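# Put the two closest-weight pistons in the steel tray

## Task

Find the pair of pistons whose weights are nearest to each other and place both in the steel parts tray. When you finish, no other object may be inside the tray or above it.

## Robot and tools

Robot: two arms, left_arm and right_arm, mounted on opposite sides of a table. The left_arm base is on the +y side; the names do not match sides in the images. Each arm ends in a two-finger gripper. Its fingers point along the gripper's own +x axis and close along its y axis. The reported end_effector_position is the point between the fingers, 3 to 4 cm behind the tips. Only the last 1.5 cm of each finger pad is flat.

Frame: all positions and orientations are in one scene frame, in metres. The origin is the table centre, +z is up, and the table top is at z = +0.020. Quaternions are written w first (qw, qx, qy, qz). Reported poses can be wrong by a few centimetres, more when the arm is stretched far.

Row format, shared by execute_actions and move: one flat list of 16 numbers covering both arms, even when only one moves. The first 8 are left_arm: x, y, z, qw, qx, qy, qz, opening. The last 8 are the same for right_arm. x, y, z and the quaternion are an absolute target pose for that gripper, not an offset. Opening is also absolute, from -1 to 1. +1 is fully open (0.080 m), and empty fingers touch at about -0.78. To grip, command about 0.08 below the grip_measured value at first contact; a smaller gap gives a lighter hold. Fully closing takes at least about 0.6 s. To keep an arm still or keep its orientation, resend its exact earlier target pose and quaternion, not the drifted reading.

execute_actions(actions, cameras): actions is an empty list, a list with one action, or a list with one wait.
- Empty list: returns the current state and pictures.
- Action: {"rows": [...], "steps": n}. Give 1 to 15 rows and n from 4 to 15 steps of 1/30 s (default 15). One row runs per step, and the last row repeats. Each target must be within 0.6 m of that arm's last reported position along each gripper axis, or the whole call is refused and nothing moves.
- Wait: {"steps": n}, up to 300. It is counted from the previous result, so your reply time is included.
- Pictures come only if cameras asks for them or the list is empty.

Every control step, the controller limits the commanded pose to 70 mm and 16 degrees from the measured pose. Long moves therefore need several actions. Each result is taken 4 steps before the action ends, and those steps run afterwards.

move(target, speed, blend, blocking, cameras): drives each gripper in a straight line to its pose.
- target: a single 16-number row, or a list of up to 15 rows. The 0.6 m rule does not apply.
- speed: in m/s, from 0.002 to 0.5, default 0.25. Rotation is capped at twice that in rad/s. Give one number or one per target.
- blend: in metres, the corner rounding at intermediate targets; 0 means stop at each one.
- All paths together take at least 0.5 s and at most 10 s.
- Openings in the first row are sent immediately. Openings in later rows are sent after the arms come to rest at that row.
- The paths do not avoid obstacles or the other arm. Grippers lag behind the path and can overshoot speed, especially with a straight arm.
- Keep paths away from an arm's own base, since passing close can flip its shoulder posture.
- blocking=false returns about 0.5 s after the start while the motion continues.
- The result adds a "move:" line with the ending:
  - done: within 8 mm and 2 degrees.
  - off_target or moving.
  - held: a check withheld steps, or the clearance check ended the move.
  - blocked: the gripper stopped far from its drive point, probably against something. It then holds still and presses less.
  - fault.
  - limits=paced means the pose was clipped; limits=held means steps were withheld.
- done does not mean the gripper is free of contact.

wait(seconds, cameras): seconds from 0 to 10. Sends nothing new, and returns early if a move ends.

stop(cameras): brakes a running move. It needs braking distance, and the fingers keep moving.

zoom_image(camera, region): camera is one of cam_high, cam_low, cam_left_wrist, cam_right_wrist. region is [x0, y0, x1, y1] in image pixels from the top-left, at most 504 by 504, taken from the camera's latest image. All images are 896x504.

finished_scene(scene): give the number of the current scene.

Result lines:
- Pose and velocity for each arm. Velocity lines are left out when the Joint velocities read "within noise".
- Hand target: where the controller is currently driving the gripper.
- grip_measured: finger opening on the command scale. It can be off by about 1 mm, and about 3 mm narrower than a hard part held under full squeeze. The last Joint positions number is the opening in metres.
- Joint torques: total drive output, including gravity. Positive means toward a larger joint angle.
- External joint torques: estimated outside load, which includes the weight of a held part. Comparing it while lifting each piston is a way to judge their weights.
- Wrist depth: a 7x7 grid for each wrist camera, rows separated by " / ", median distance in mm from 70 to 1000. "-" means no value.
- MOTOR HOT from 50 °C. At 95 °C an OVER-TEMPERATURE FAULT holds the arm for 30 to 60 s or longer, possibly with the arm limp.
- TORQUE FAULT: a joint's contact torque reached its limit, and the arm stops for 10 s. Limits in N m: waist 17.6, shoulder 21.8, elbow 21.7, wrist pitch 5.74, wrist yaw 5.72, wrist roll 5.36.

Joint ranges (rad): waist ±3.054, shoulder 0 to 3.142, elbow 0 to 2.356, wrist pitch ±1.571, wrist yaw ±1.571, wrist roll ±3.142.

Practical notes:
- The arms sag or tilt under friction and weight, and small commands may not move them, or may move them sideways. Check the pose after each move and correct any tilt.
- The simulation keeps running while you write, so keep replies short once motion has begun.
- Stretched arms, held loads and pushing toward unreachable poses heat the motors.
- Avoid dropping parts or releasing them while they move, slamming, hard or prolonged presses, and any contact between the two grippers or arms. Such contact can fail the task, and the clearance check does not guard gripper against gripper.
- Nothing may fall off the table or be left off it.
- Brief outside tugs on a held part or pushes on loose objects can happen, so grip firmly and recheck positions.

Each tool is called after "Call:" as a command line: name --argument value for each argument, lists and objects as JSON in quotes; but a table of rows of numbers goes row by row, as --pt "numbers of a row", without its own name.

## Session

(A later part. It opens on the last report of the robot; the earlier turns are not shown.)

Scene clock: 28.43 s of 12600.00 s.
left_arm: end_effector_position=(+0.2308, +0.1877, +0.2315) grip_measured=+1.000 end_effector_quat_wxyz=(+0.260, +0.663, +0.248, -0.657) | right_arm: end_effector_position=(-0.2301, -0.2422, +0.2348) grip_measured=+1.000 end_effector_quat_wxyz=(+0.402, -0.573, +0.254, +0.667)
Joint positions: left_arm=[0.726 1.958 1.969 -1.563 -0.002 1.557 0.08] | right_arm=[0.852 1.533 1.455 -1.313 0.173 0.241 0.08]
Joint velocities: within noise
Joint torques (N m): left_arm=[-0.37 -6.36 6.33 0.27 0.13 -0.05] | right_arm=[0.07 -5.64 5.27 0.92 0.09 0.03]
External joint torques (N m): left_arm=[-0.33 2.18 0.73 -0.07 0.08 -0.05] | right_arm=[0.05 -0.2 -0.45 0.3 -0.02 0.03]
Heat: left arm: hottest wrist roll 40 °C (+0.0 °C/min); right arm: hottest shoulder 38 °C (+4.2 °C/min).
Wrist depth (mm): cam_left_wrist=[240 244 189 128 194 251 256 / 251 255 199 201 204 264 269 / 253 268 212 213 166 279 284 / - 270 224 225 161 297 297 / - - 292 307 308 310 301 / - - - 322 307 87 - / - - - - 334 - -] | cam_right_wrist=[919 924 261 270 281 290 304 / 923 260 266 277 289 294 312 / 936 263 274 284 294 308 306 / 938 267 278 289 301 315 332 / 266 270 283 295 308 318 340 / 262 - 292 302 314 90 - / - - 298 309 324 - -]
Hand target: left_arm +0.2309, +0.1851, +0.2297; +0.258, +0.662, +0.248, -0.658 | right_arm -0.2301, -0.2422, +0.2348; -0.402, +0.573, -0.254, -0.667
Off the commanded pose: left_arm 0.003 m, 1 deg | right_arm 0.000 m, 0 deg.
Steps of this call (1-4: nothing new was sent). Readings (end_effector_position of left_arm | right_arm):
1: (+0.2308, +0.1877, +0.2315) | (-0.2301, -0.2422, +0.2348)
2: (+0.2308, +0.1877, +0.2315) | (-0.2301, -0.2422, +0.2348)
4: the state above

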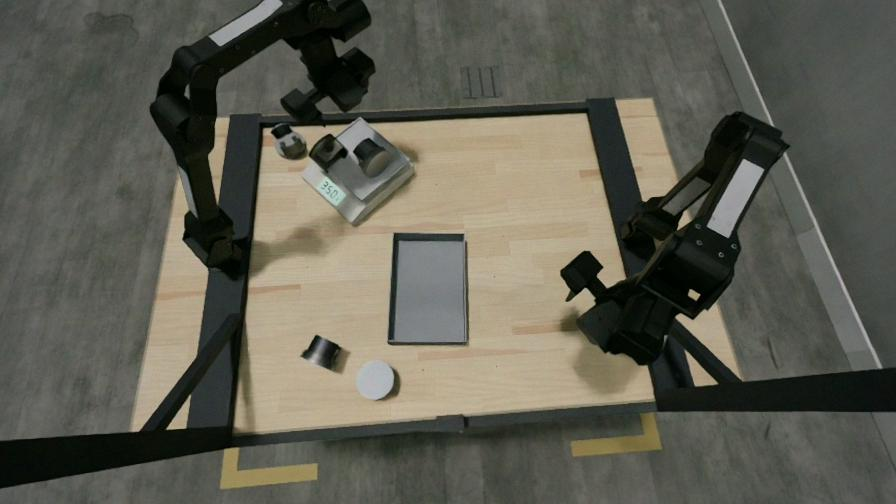

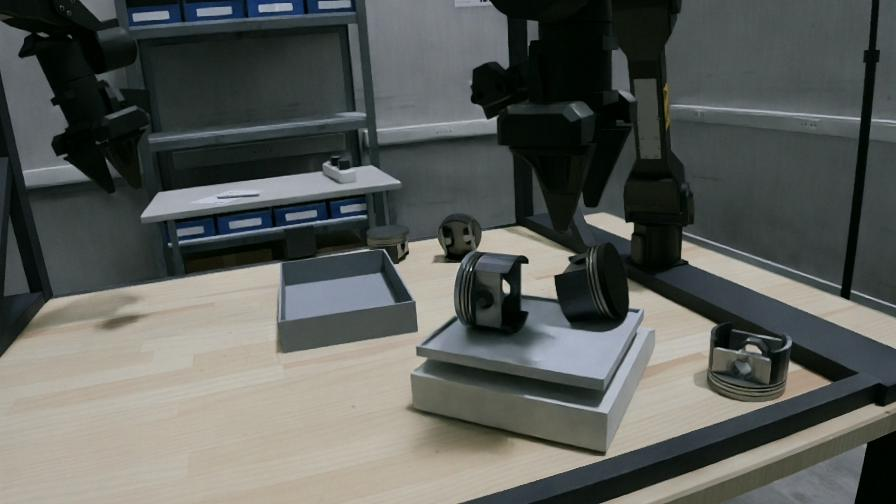

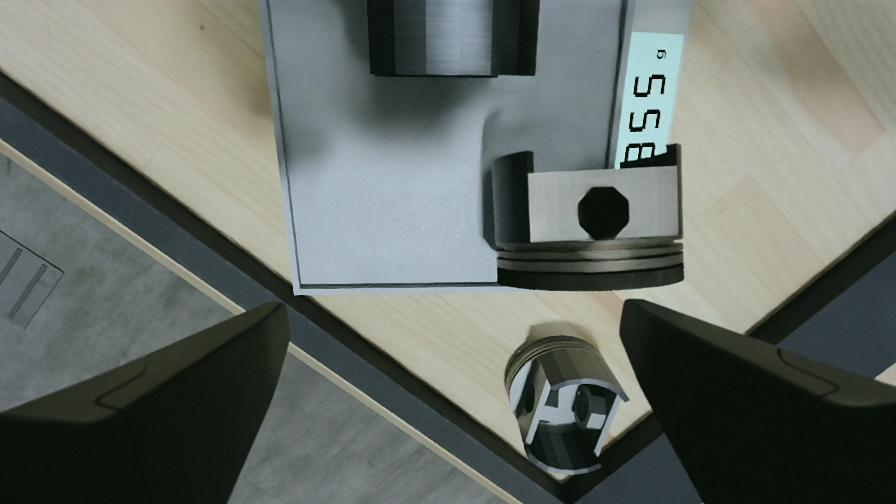

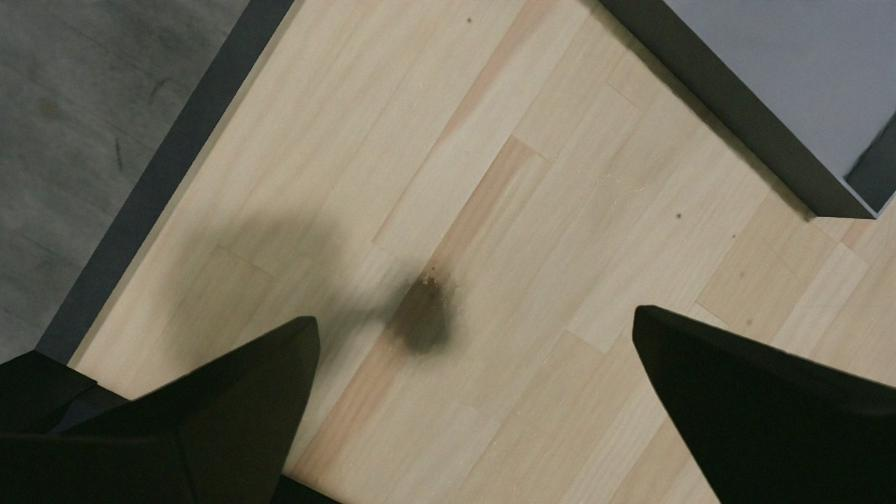

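Call:
wait --seconds 0.7 --cameras '["cam_high","cam_left_wrist","cam_low"]'

Call:
zoom_image --camera "cam_low" --region '[400, 220, 680, 460]'

Call:
zoom_image --camera "cam_high" --region '[290, 100, 430, 240]'

Scene clock: 29.27 s of 12600.00 s.
left_arm: end_effector_position=(+0.2308, +0.1877, +0.2315) grip_measured=+1.000 end_effector_quat_wxyz=(+0.260, +0.663, +0.248, -0.657) | right_arm: end_effector_position=(-0.2301, -0.2422, +0.2348) grip_measured=+1.000 end_effector_quat_wxyz=(+0.402, -0.573, +0.254, +0.667)
Joint positions: left_arm=[0.726 1.958 1.969 -1.563 -0.002 1.557 0.08] | right_arm=[0.852 1.533 1.455 -1.313 0.173 0.241 0.08]
Joint velocities: within noise
Joint torques (N m): left_arm=[-0.4 -6.37 6.32 0.28 0.13 -0.04] | right_arm=[0.03 -5.6 5.25 0.92 0.13 0.02]
External joint torques (N m): left_arm=[-0.4 2.16 0.76 -0.05 0.08 -0.04] | right_arm=[0 -0.16 -0.43 0.31 0.02 0.02]
Heat: left arm: hottest wrist roll 40 °C (+0.0 °C/min); right arm: hottest shoulder 38 °C (+4.1 °C/min).
Wrist depth (mm): cam_left_wrist=[241 244 188 128 194 250 257 / 252 256 200 202 204 265 269 / 252 266 211 212 166 280 286 / - 270 224 223 162 297 298 / - - 290 308 307 309 302 / - - - 324 306 87 - / - - - - 337 - -] | cam_right_wrist=[903 922 262 272 282 290 304 / 922 261 266 278 289 295 311 / 934 263 273 283 295 307 305 / 938 268 278 289 302 315 330 / 265 272 284 296 306 318 339 / 262 - 291 303 313 90 - / - - 296 308 322 - -]
Hand target: left_arm +0.2309, +0.1851, +0.2297; +0.258, +0.662, +0.248, -0.658 | right_arm -0.2301, -0.2422, +0.2348; -0.402, +0.573, -0.254, -0.667
Off the commanded pose: left_arm 0.003 m, 1 deg | right_arm 0.000 m, 0 deg.
Steps of this call (1-25: nothing new was sent). Readings (end_effector_position of left_arm | right_arm):
1: (+0.2308, +0.1877, +0.2315) | (-0.2301, -0.2422, +0.2348)
2: (+0.2308, +0.1877, +0.2315) | (-0.2301, -0.2422, +0.2348)
4: (+0.2308, +0.1877, +0.2315) | (-0.2301, -0.2422, +0.2348)
8: (+0.2308, +0.1877, +0.2315) | (-0.2301, -0.2422, +0.2348)
25: the state above
Images, in order (width x height): cam_high 896x504, cam_low 896x504, cam_left_wrist 896x504.

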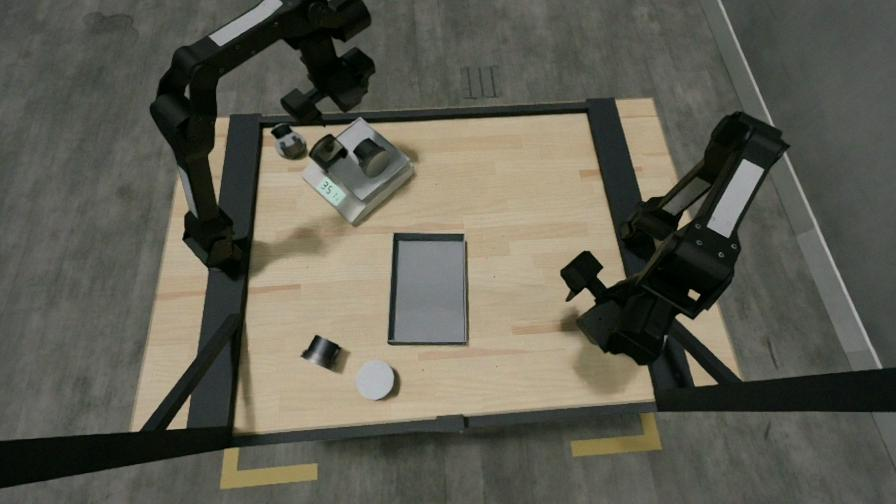

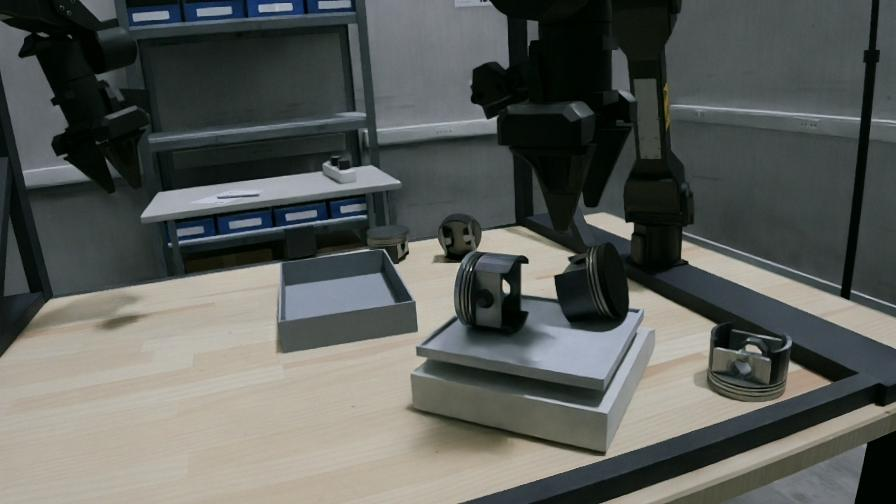

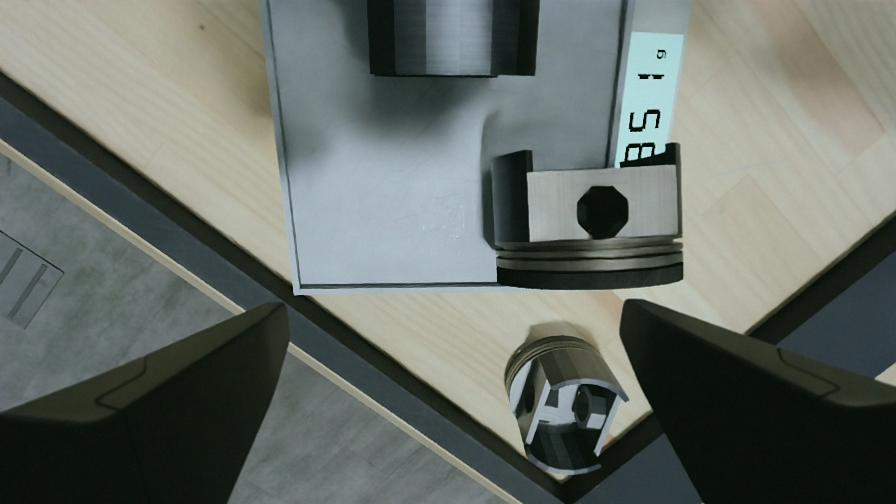

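Scaled by 1.800.

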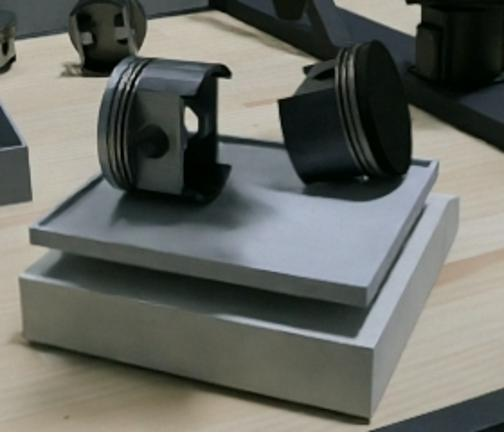

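Scaled by 3.600.

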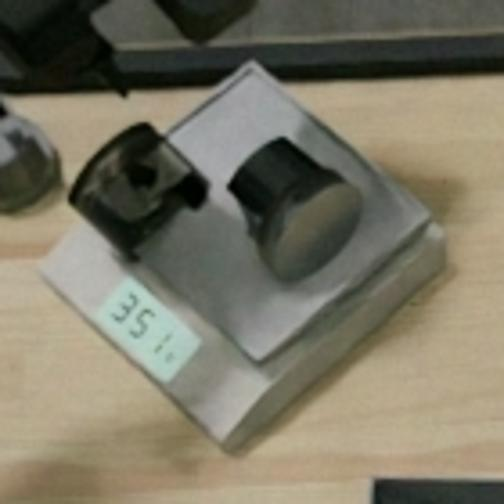

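Call:
move --pt "0.182 0.142 0.21 0.2534 0.6601 0.2534 -0.6601 1.0 -0.2301 -0.2422 0.2348 0.402 -0.573 0.254 0.667 1" --pt "0.182 0.142 0.139 0.2534 0.6601 0.2534 -0.6601 1.0 -0.2301 -0.2422 0.2348 0.402 -0.573 0.254 0.667 1" --pt "0.182 0.142 0.139 0.2534 0.6601 0.2534 -0.6601 0.0 -0.2301 -0.2422 0.2348 0.402 -0.573 0.254 0.667 1" --speed '[0.2,0.12,0.1]' --blend '[0.01,0,0]'

Scene clock: 32.70 s of 12600.00 s.
left_arm: end_effector_position=(+0.1826, +0.1399, +0.1449) grip_measured=+0.311 end_effector_quat_wxyz=(+0.258, +0.662, +0.245, -0.659) | right_arm: end_effector_position=(-0.2301, -0.2422, +0.2348) grip_measured=+1.000 end_effector_quat_wxyz=(+0.402, -0.573, +0.254, +0.667)
Joint positions: left_arm=[0.547 1.973 1.643 -1.223 -0.001 1.385 0.049] | right_arm=[0.852 1.533 1.455 -1.313 0.173 0.241 0.08]
Joint velocities: within noise
Joint torques (N m): left_arm=[0.12 -6.86 4.36 0.47 0.11 -0.13] | right_arm=[0.2 -5.62 5.26 0.93 0.1 0.02]
External joint torques (N m): left_arm=[0.05 1.91 -1.39 0.12 0.06 -0.13] | right_arm=[0.2 -0.21 -0.45 0.3 -0.01 0.01]
Heat: left arm: hottest wrist roll 40 °C (+0.0 °C/min); right arm: hottest shoulder 38 °C (+3.7 °C/min).
Wrist depth (mm): cam_left_wrist=[165 164 165 167 168 171 174 / 172 116 118 117 120 121 183 / 181 122 113 - 99 128 194 / 191 190 - - - 137 205 / 203 202 - - - 175 219 / 206 - - - - - 229 / - - - - - - -] | cam_right_wrist=[899 929 262 272 281 291 305 / 920 261 266 278 289 296 313 / 930 263 272 283 294 306 305 / 944 268 279 289 302 315 332 / 266 271 284 296 307 318 339 / 262 - 293 302 314 90 - / - - 295 309 324 - -]
Hand target: left_arm +0.1820, +0.1420, +0.1390; +0.253, +0.660, +0.253, -0.660 | right_arm -0.2301, -0.2422, +0.2348; -0.402, +0.573, -0.254, -0.667
Off the commanded pose: left_arm 0.006 m, 1 deg | right_arm 0.000 m, 0 deg.
Kept back: nothing.
move: done

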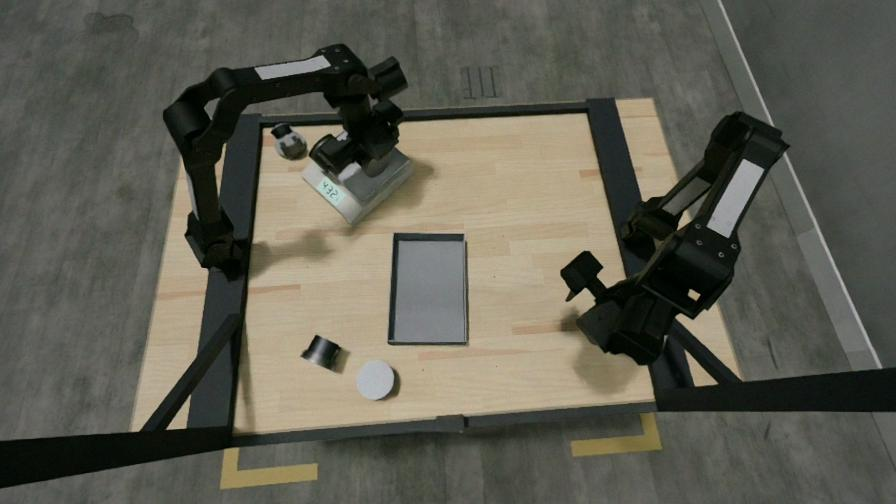

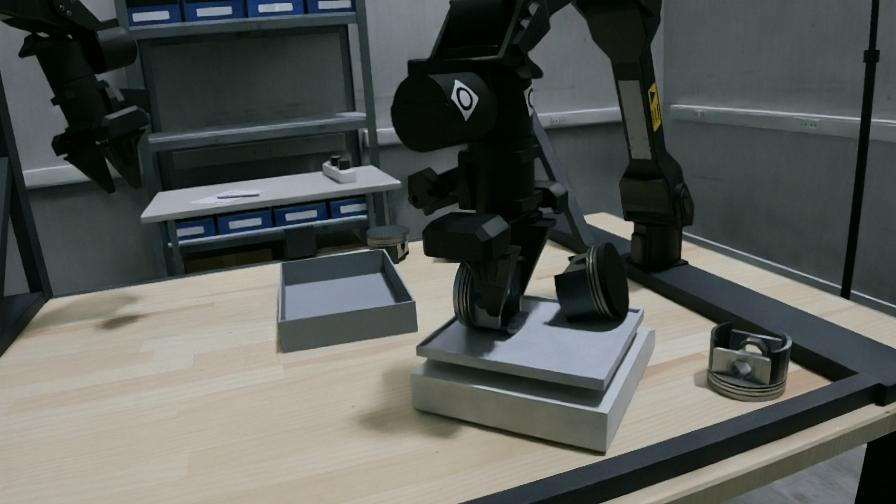

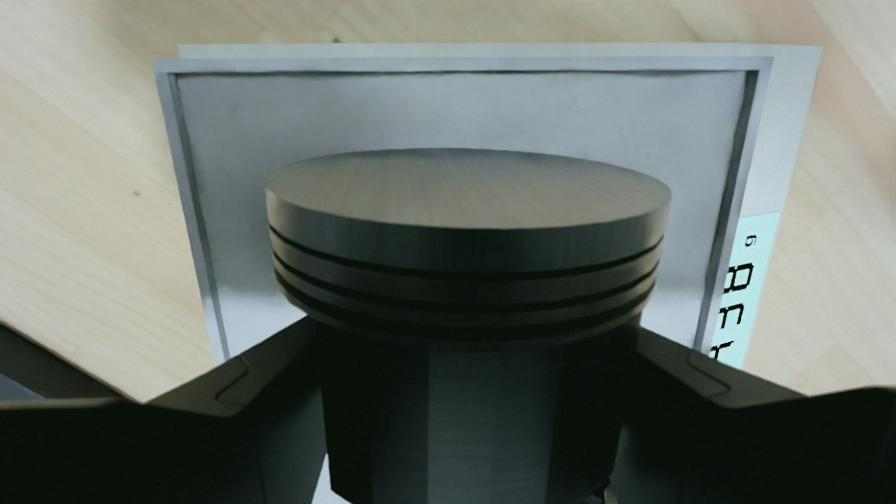

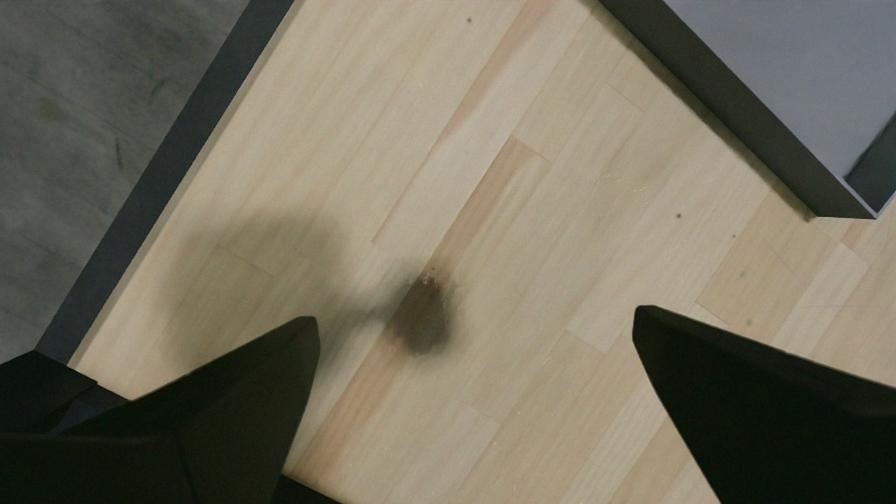

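Call:
move --pt "0.182 0.142 0.21 0.2534 0.6601 0.2534 -0.6601 0.0 -0.2301 -0.2422 0.2348 0.402 -0.573 0.254 0.667 1" --pt "-0.025 0.05 0.19 0.4823 0.5171 0.4823 -0.5171 0.0 -0.2301 -0.2422 0.2348 0.402 -0.573 0.254 0.667 1" --speed '[0.2,0.25]' --blend '[0.03,0]'

Call:
zoom_image --camera "cam_high" --region '[290, 100, 430, 240]'

Scene clock: 35.27 s of 12600.00 s.
left_arm: end_effector_position=(-0.0257, +0.0527, +0.1900) grip_measured=+0.311 end_effector_quat_wxyz=(+0.480, +0.520, +0.481, -0.518) | right_arm: end_effector_position=(-0.2301, -0.2422, +0.2348) grip_measured=+1.000 end_effector_quat_wxyz=(+0.402, -0.573, +0.254, +0.667)
Joint positions: left_arm=[-0.027 2.148 2.085 -1.511 0 0.044 0.049] | right_arm=[0.852 1.533 1.455 -1.313 0.173 0.241 0.08]
Joint velocities: within noise
Joint torques (N m): left_arm=[0.17 -8.01 7 0.27 0 -0.13] | right_arm=[0.04 -5.61 5.31 0.91 0.13 0.01]
External joint torques (N m): left_arm=[0.24 1.83 1.34 -0.09 0 -0.13] | right_arm=[0.05 -0.14 -0.39 0.32 0.01 0]
Heat: left arm: hottest wrist roll 40 °C (+0.0 °C/min); right arm: hottest shoulder 38 °C (+3.4 °C/min).
Wrist depth (mm): cam_left_wrist=[200 201 202 206 205 207 211 / 210 212 215 216 218 222 219 / 222 222 115 - 99 233 232 / 229 238 - - - 246 236 / 211 244 - - - 267 274 / - - - - - - 287 / - - - - - - -] | cam_right_wrist=[906 938 261 272 281 290 301 / 929 261 267 277 289 296 311 / 944 263 273 283 295 307 306 / 942 269 277 288 302 315 330 / 265 273 285 297 307 316 339 / 263 - 292 302 314 90 - / - - 297 311 322 - -]
Hand target: left_arm -0.0249, +0.0501, +0.1900; +0.482, +0.517, +0.482, -0.517 | right_arm -0.2301, -0.2422, +0.2348; -0.402, +0.573, -0.254, -0.667
Off the commanded pose: left_arm 0.003 m, 0 deg | right_arm 0.000 m, 0 deg.
Kept back: nothing.
move: done

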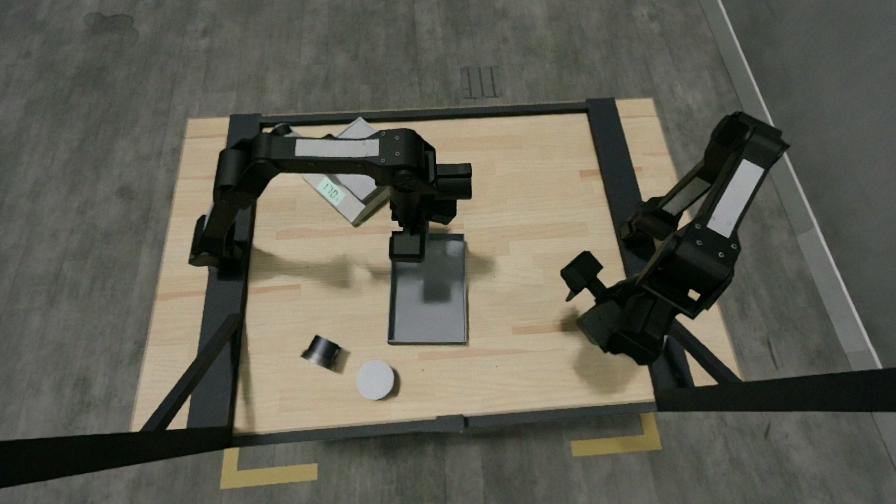

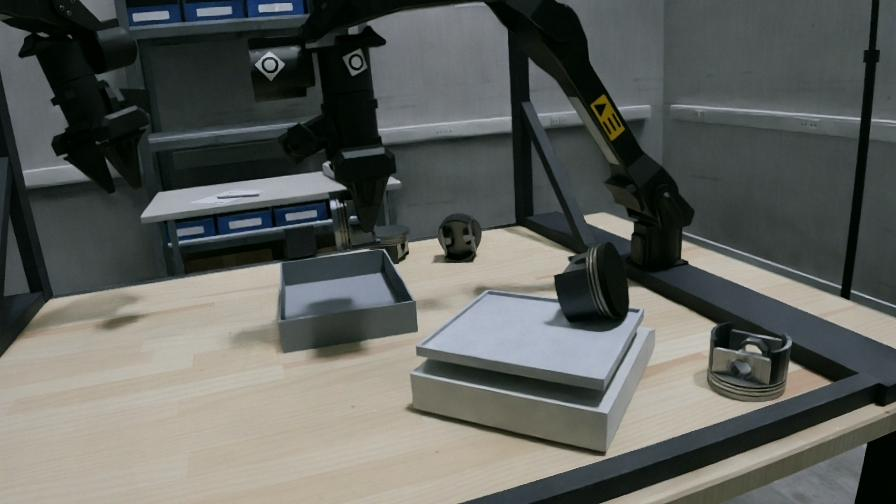

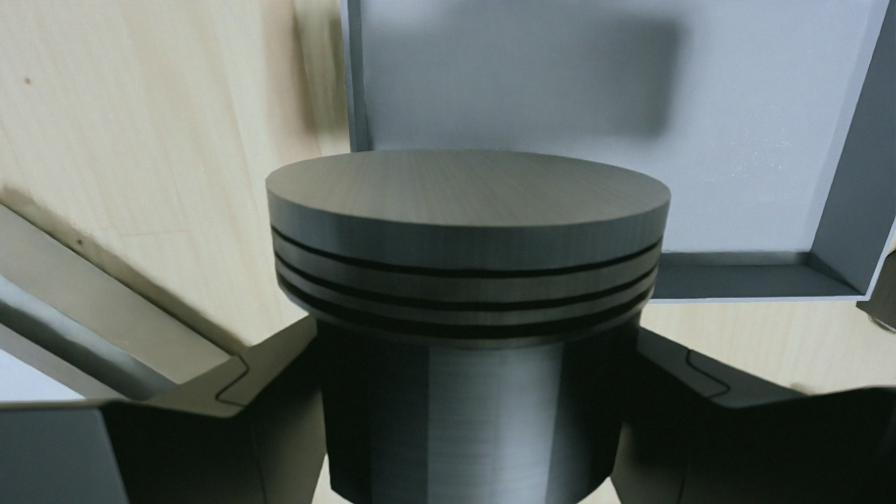

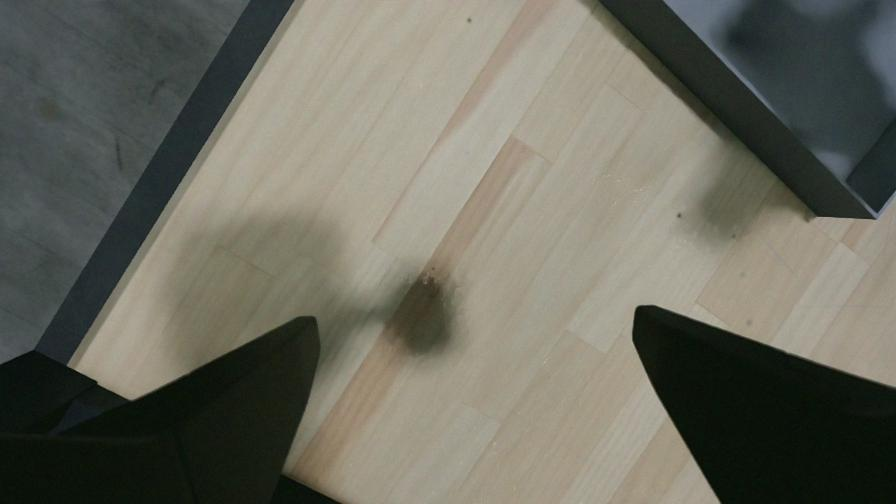

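Scaled by 3.600.

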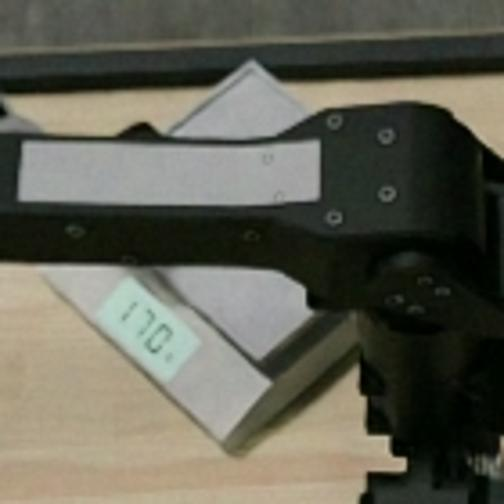

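Call:
move --pt "-0.06 0.04 0.15 0.4823 0.5171 0.4823 -0.5171 0.0 -0.2301 -0.2422 0.2348 0.402 -0.573 0.254 0.667 1" --pt "-0.06 0.04 0.085 0.4823 0.5171 0.4823 -0.5171 0.0 -0.2301 -0.2422 0.2348 0.402 -0.573 0.254 0.667 1" --pt "-0.06 0.04 0.0775 0.4823 0.5171 0.4823 -0.5171 0.0 -0.2301 -0.2422 0.2348 0.402 -0.573 0.254 0.667 1" --speed '[0.2,0.12,0.04]' --blend '[0.02,0.005,0]'

Scene clock: 36.87 s of 12600.00 s.
left_arm: end_effector_position=(-0.0611, +0.0383, +0.0860) grip_measured=+0.311 end_effector_quat_wxyz=(+0.484, +0.515, +0.477, -0.522) | right_arm: end_effector_position=(-0.2301, -0.2422, +0.2348) grip_measured=+1.000 end_effector_quat_wxyz=(+0.402, -0.573, +0.254, +0.667)
Joint positions: left_arm=[-0.108 2.213 1.774 -1.117 0 -0.038 0.049] | right_arm=[0.852 1.533 1.455 -1.313 0.173 0.241 0.08]
Joint velocities: within noise
Joint torques (N m): left_arm=[0.15 -8.02 3.98 1.1 0 -0.12] | right_arm=[0.13 -5.91 5.24 0.88 0.15 0.01]
External joint torques (N m): left_arm=[0.21 2.31 -1.73 0.71 0 -0.12] | right_arm=[0.13 -0.54 -0.42 0.28 0.04 0.01]
Heat: left arm: hottest wrist roll 40 °C (+0.0 °C/min); right arm: hottest shoulder 38 °C (+3.3 °C/min).
Wrist depth (mm): cam_left_wrist=[- 107 111 112 113 115 116 / - 117 118 117 119 121 122 / - 119 80 113 99 127 130 / - 112 - - - 136 137 / - 111 - - - 143 147 / - - - - - - 153 / - - - - - - -] | cam_right_wrist=[899 936 261 271 282 290 283 / 920 262 266 277 290 296 306 / 947 263 274 282 295 309 305 / 959 268 277 290 302 315 331 / 266 272 285 297 307 318 337 / 262 - 291 304 315 90 - / - - 296 310 324 - -]
Hand target: left_arm -0.0600, +0.0401, +0.0775; +0.482, +0.517, +0.482, -0.517 | right_arm -0.2301, -0.2422, +0.2348; -0.402, +0.573, -0.254, -0.667
Off the commanded pose: left_arm 0.009 m, 1 deg | right_arm 0.000 m, 0 deg.
Kept back: nothing.
move: off_target (left_arm); blend cut to 0.0038 m at target 2

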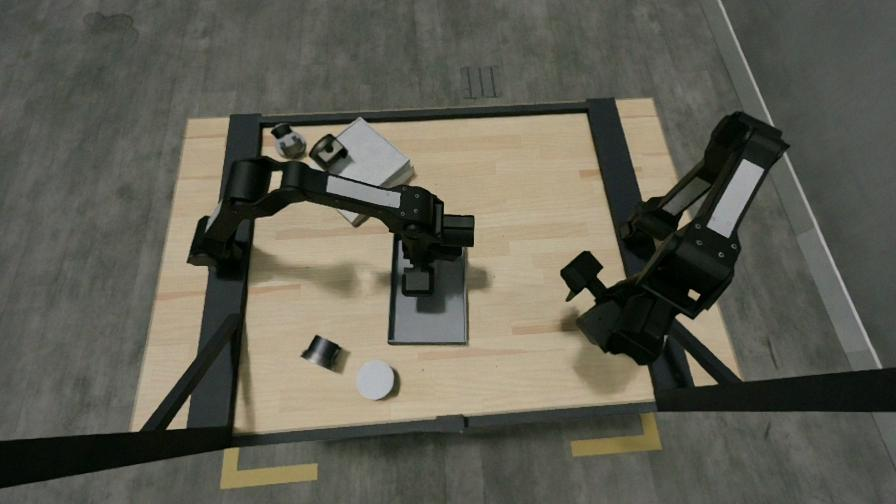

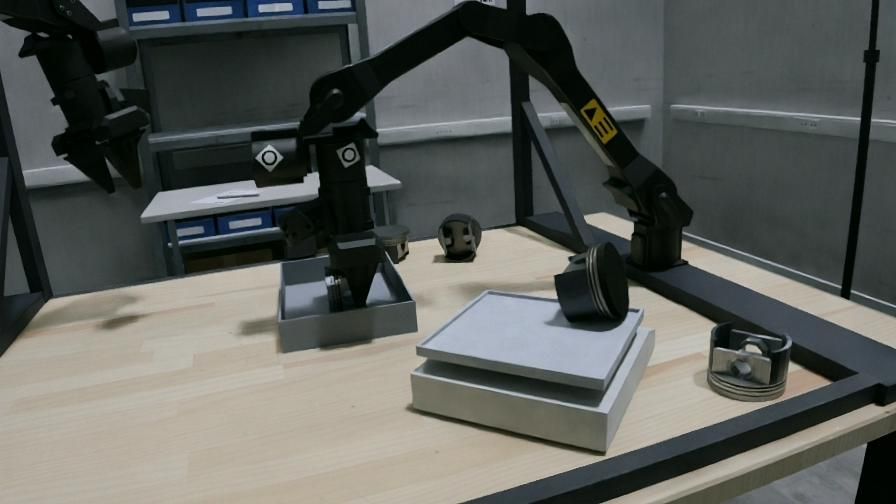

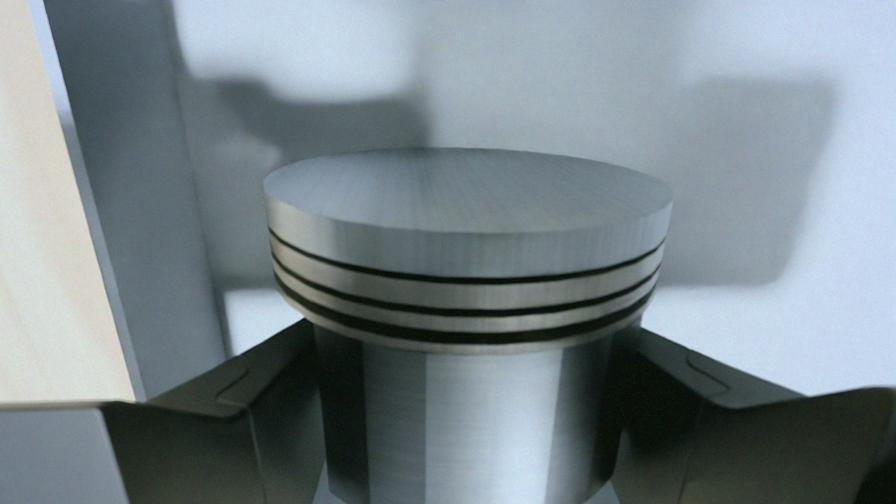

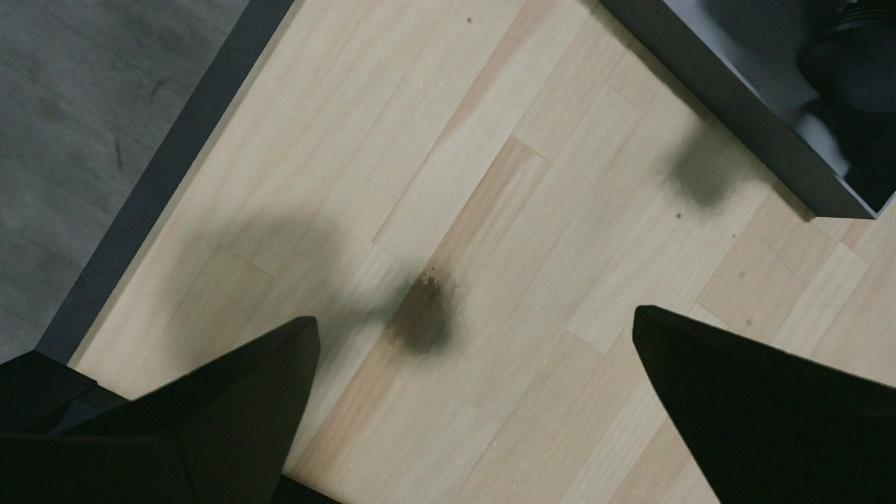

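Call:
move --pt "-0.06 0.04 0.0775 0.4823 0.5171 0.4823 -0.5171 0.7 -0.2301 -0.2422 0.2348 0.402 -0.573 0.254 0.667 1" --pt "-0.06 0.04 0.18 0.4823 0.5171 0.4823 -0.5171 1 -0.2301 -0.2422 0.2348 0.402 -0.573 0.254 0.667 1" --pt "-0.22 0.21 0.22 0.5 0.5 0.5 -0.5 1 -0.2301 -0.2422 0.2348 0.402 -0.573 0.254 0.667 1" --speed '[0.1,0.2,0.3]' --blend '[0.0,0.02,0]'

Scene clock: 40.60 s of 12600.00 s.
left_arm: end_effector_position=(-0.2221, +0.2083, +0.2203) grip_measured=+1.000 end_effector_quat_wxyz=(+0.498, +0.500, +0.499, -0.503) | right_arm: end_effector_position=(-0.2301, -0.2422, +0.2348) grip_measured=+1.000 end_effector_quat_wxyz=(+0.402, -0.573, +0.254, +0.667)
Joint positions: left_arm=[-0.68 1.802 1.717 -1.481 0.003 -0.68 0.08] | right_arm=[0.852 1.533 1.455 -1.313 0.173 0.241 0.08]
Joint velocities: within noise
Joint torques (N m): left_arm=[0.02 -7.46 4.43 0.27 -0.12 -0.14] | right_arm=[0.05 -5.78 5.26 0.89 0.1 0.01]
External joint torques (N m): left_arm=[0.03 0.03 -1.26 -0.06 -0.09 -0.15] | right_arm=[0.05 -0.37 -0.45 0.27 -0.01 0]
Heat: left arm: hottest wrist roll 40 °C (+0.0 °C/min); right arm: hottest shoulder 38 °C (+3.0 °C/min).
Wrist depth (mm): cam_left_wrist=[231 233 235 237 198 242 978 / 243 246 248 251 208 257 - / 257 259 262 264 267 272 - / 271 275 277 209 280 294 - / 286 287 293 297 298 - - / - - 315 321 322 87 - / - - 328 336 337 - -] | cam_right_wrist=[903 917 262 271 282 290 273 / 916 261 267 277 288 296 308 / 940 262 274 283 296 309 305 / 945 268 276 289 301 316 332 / 266 272 285 295 306 320 338 / 264 - 291 303 315 90 - / - - 298 310 324 - -]
Hand target: left_arm -0.2201, +0.2100, +0.2200; +0.500, +0.500, +0.500, -0.500 | right_arm -0.2301, -0.2422, +0.2348; -0.402, +0.573, -0.254, -0.667
Off the commanded pose: left_arm 0.003 m, 0 deg | right_arm 0.000 m, 0 deg.
Kept back: nothing.
move: done; blend cut to 0 m at target 2

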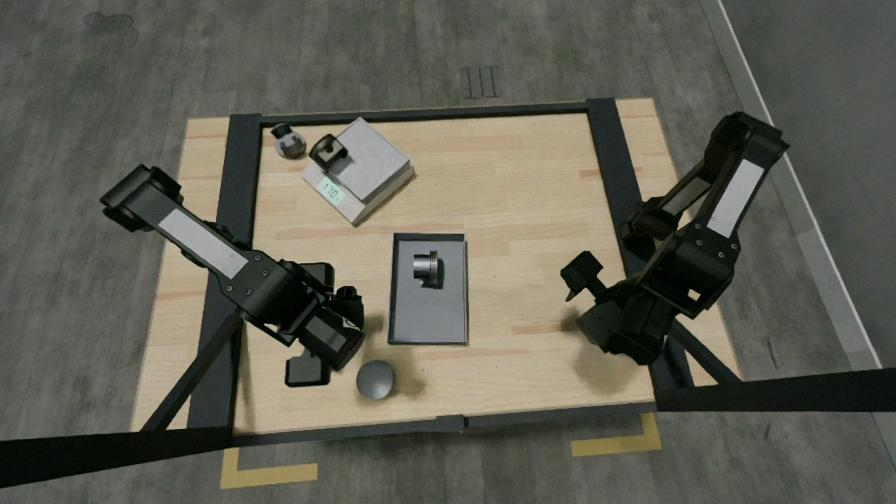

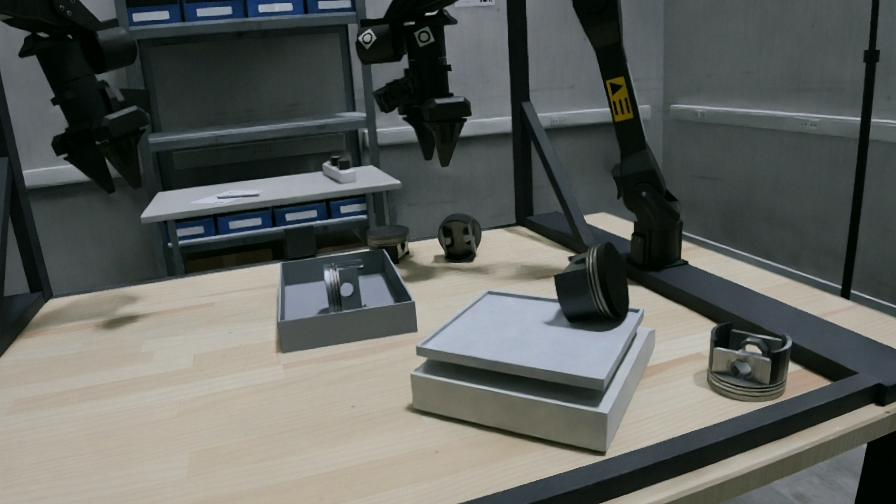

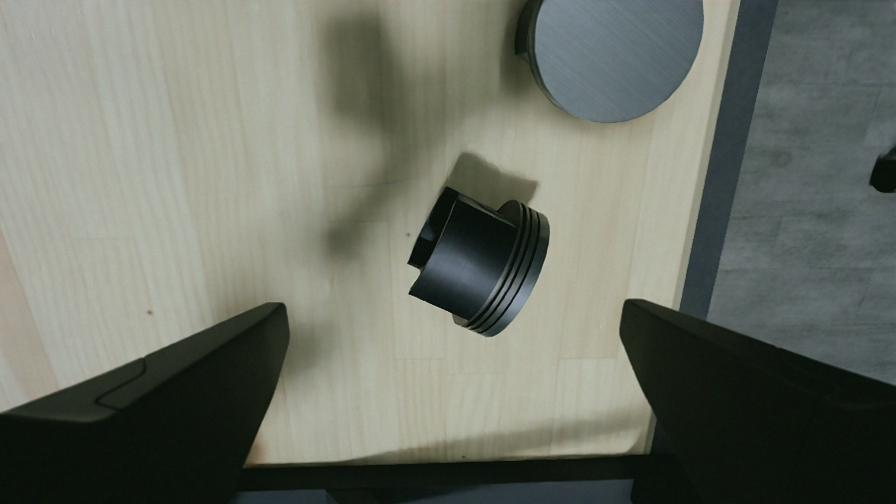

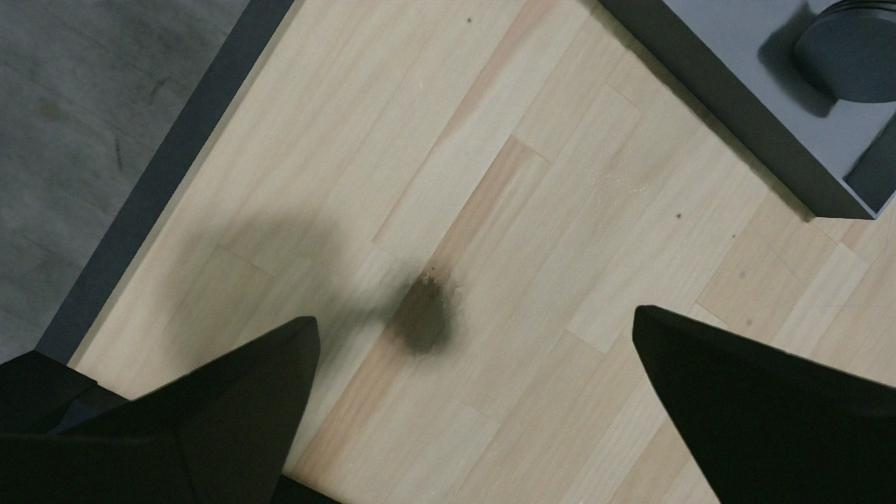

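Call:
move --target '[-0.285, 0.155, 0.19, 0.5, 0.5, 0.5, -0.5, 1, -0.2301, -0.2422, 0.2348, 0.402, -0.573, 0.254, 0.667, 1]' --cameras '["cam_left_wrist"]'

Call:
zoom_image --camera "cam_low" --region '[340, 200, 520, 290]'

Scene clock: 42.03 s of 12600.00 s.
left_arm: end_effector_position=(-0.2832, +0.1559, +0.1934) grip_measured=+1.000 end_effector_quat_wxyz=(+0.499, +0.498, +0.500, -0.503) | right_arm: end_effector_position=(-0.2301, -0.2422, +0.2348) grip_measured=+1.000 end_effector_quat_wxyz=(+0.402, -0.573, +0.254, +0.667)
Joint positions: left_arm=[-0.715 2.132 2.073 -1.504 0.002 -0.718 0.08] | right_arm=[0.852 1.533 1.455 -1.313 0.173 0.241 0.08]
Joint velocities: within noise
Joint torques (N m): left_arm=[-0.27 -7.33 6.42 0.27 -0.12 -0.13] | right_arm=[-0.08 -5.8 5.25 0.9 0.15 -0.01]
External joint torques (N m): left_arm=[-0.26 2.53 0.73 -0.07 -0.09 -0.13] | right_arm=[-0.06 -0.33 -0.49 0.28 0.03 -0.02]
Heat: left arm: hottest shoulder 40 °C (+8.6 °C/min); right arm: hottest shoulder 38 °C (+2.9 °C/min).
Wrist depth (mm): cam_left_wrist=[204 206 209 212 214 931 937 / 217 218 221 179 222 976 999 / 228 230 232 186 235 - - / 242 243 246 245 251 - - / 256 254 251 262 265 - - / - - 198 283 288 87 - / - - 302 303 307 - -] | cam_right_wrist=[901 927 262 272 281 290 267 / 922 260 266 277 290 296 309 / 939 263 275 284 295 308 305 / 960 268 279 289 303 315 330 / 265 272 285 297 306 318 338 / 261 - 292 302 316 90 - / - - 297 308 323 - -]
Hand target: left_arm -0.2849, +0.1550, +0.1900; +0.500, +0.500, +0.500, -0.500 | right_arm -0.2301, -0.2422, +0.2348; -0.402, +0.573, -0.254, -0.667
Off the commanded pose: left_arm 0.004 m, 0 deg | right_arm 0.000 m, 0 deg.
Kept back: nothing.
move: done
Images, in order (width x height): cam_left_wrist 896x504.

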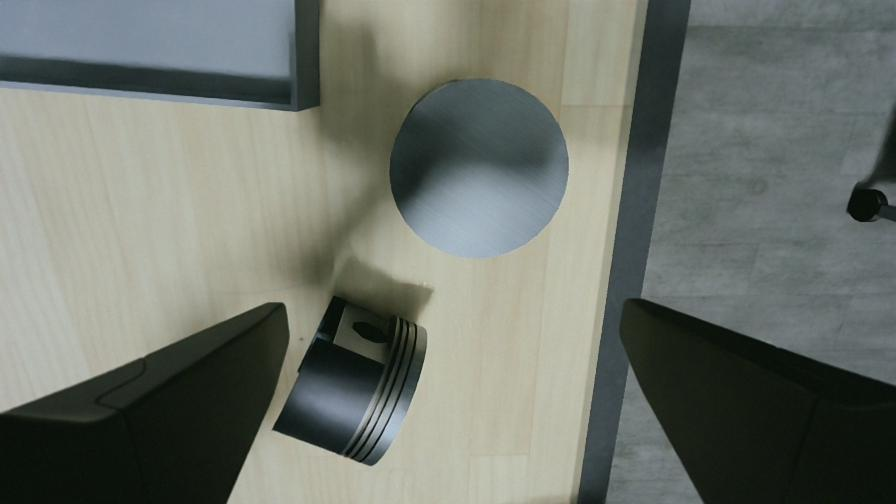

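This scene's latest camera images include none from cam_low. They are from: cam_left_wrist. cam_low's image comes with the result of a call that names it in "cameras".


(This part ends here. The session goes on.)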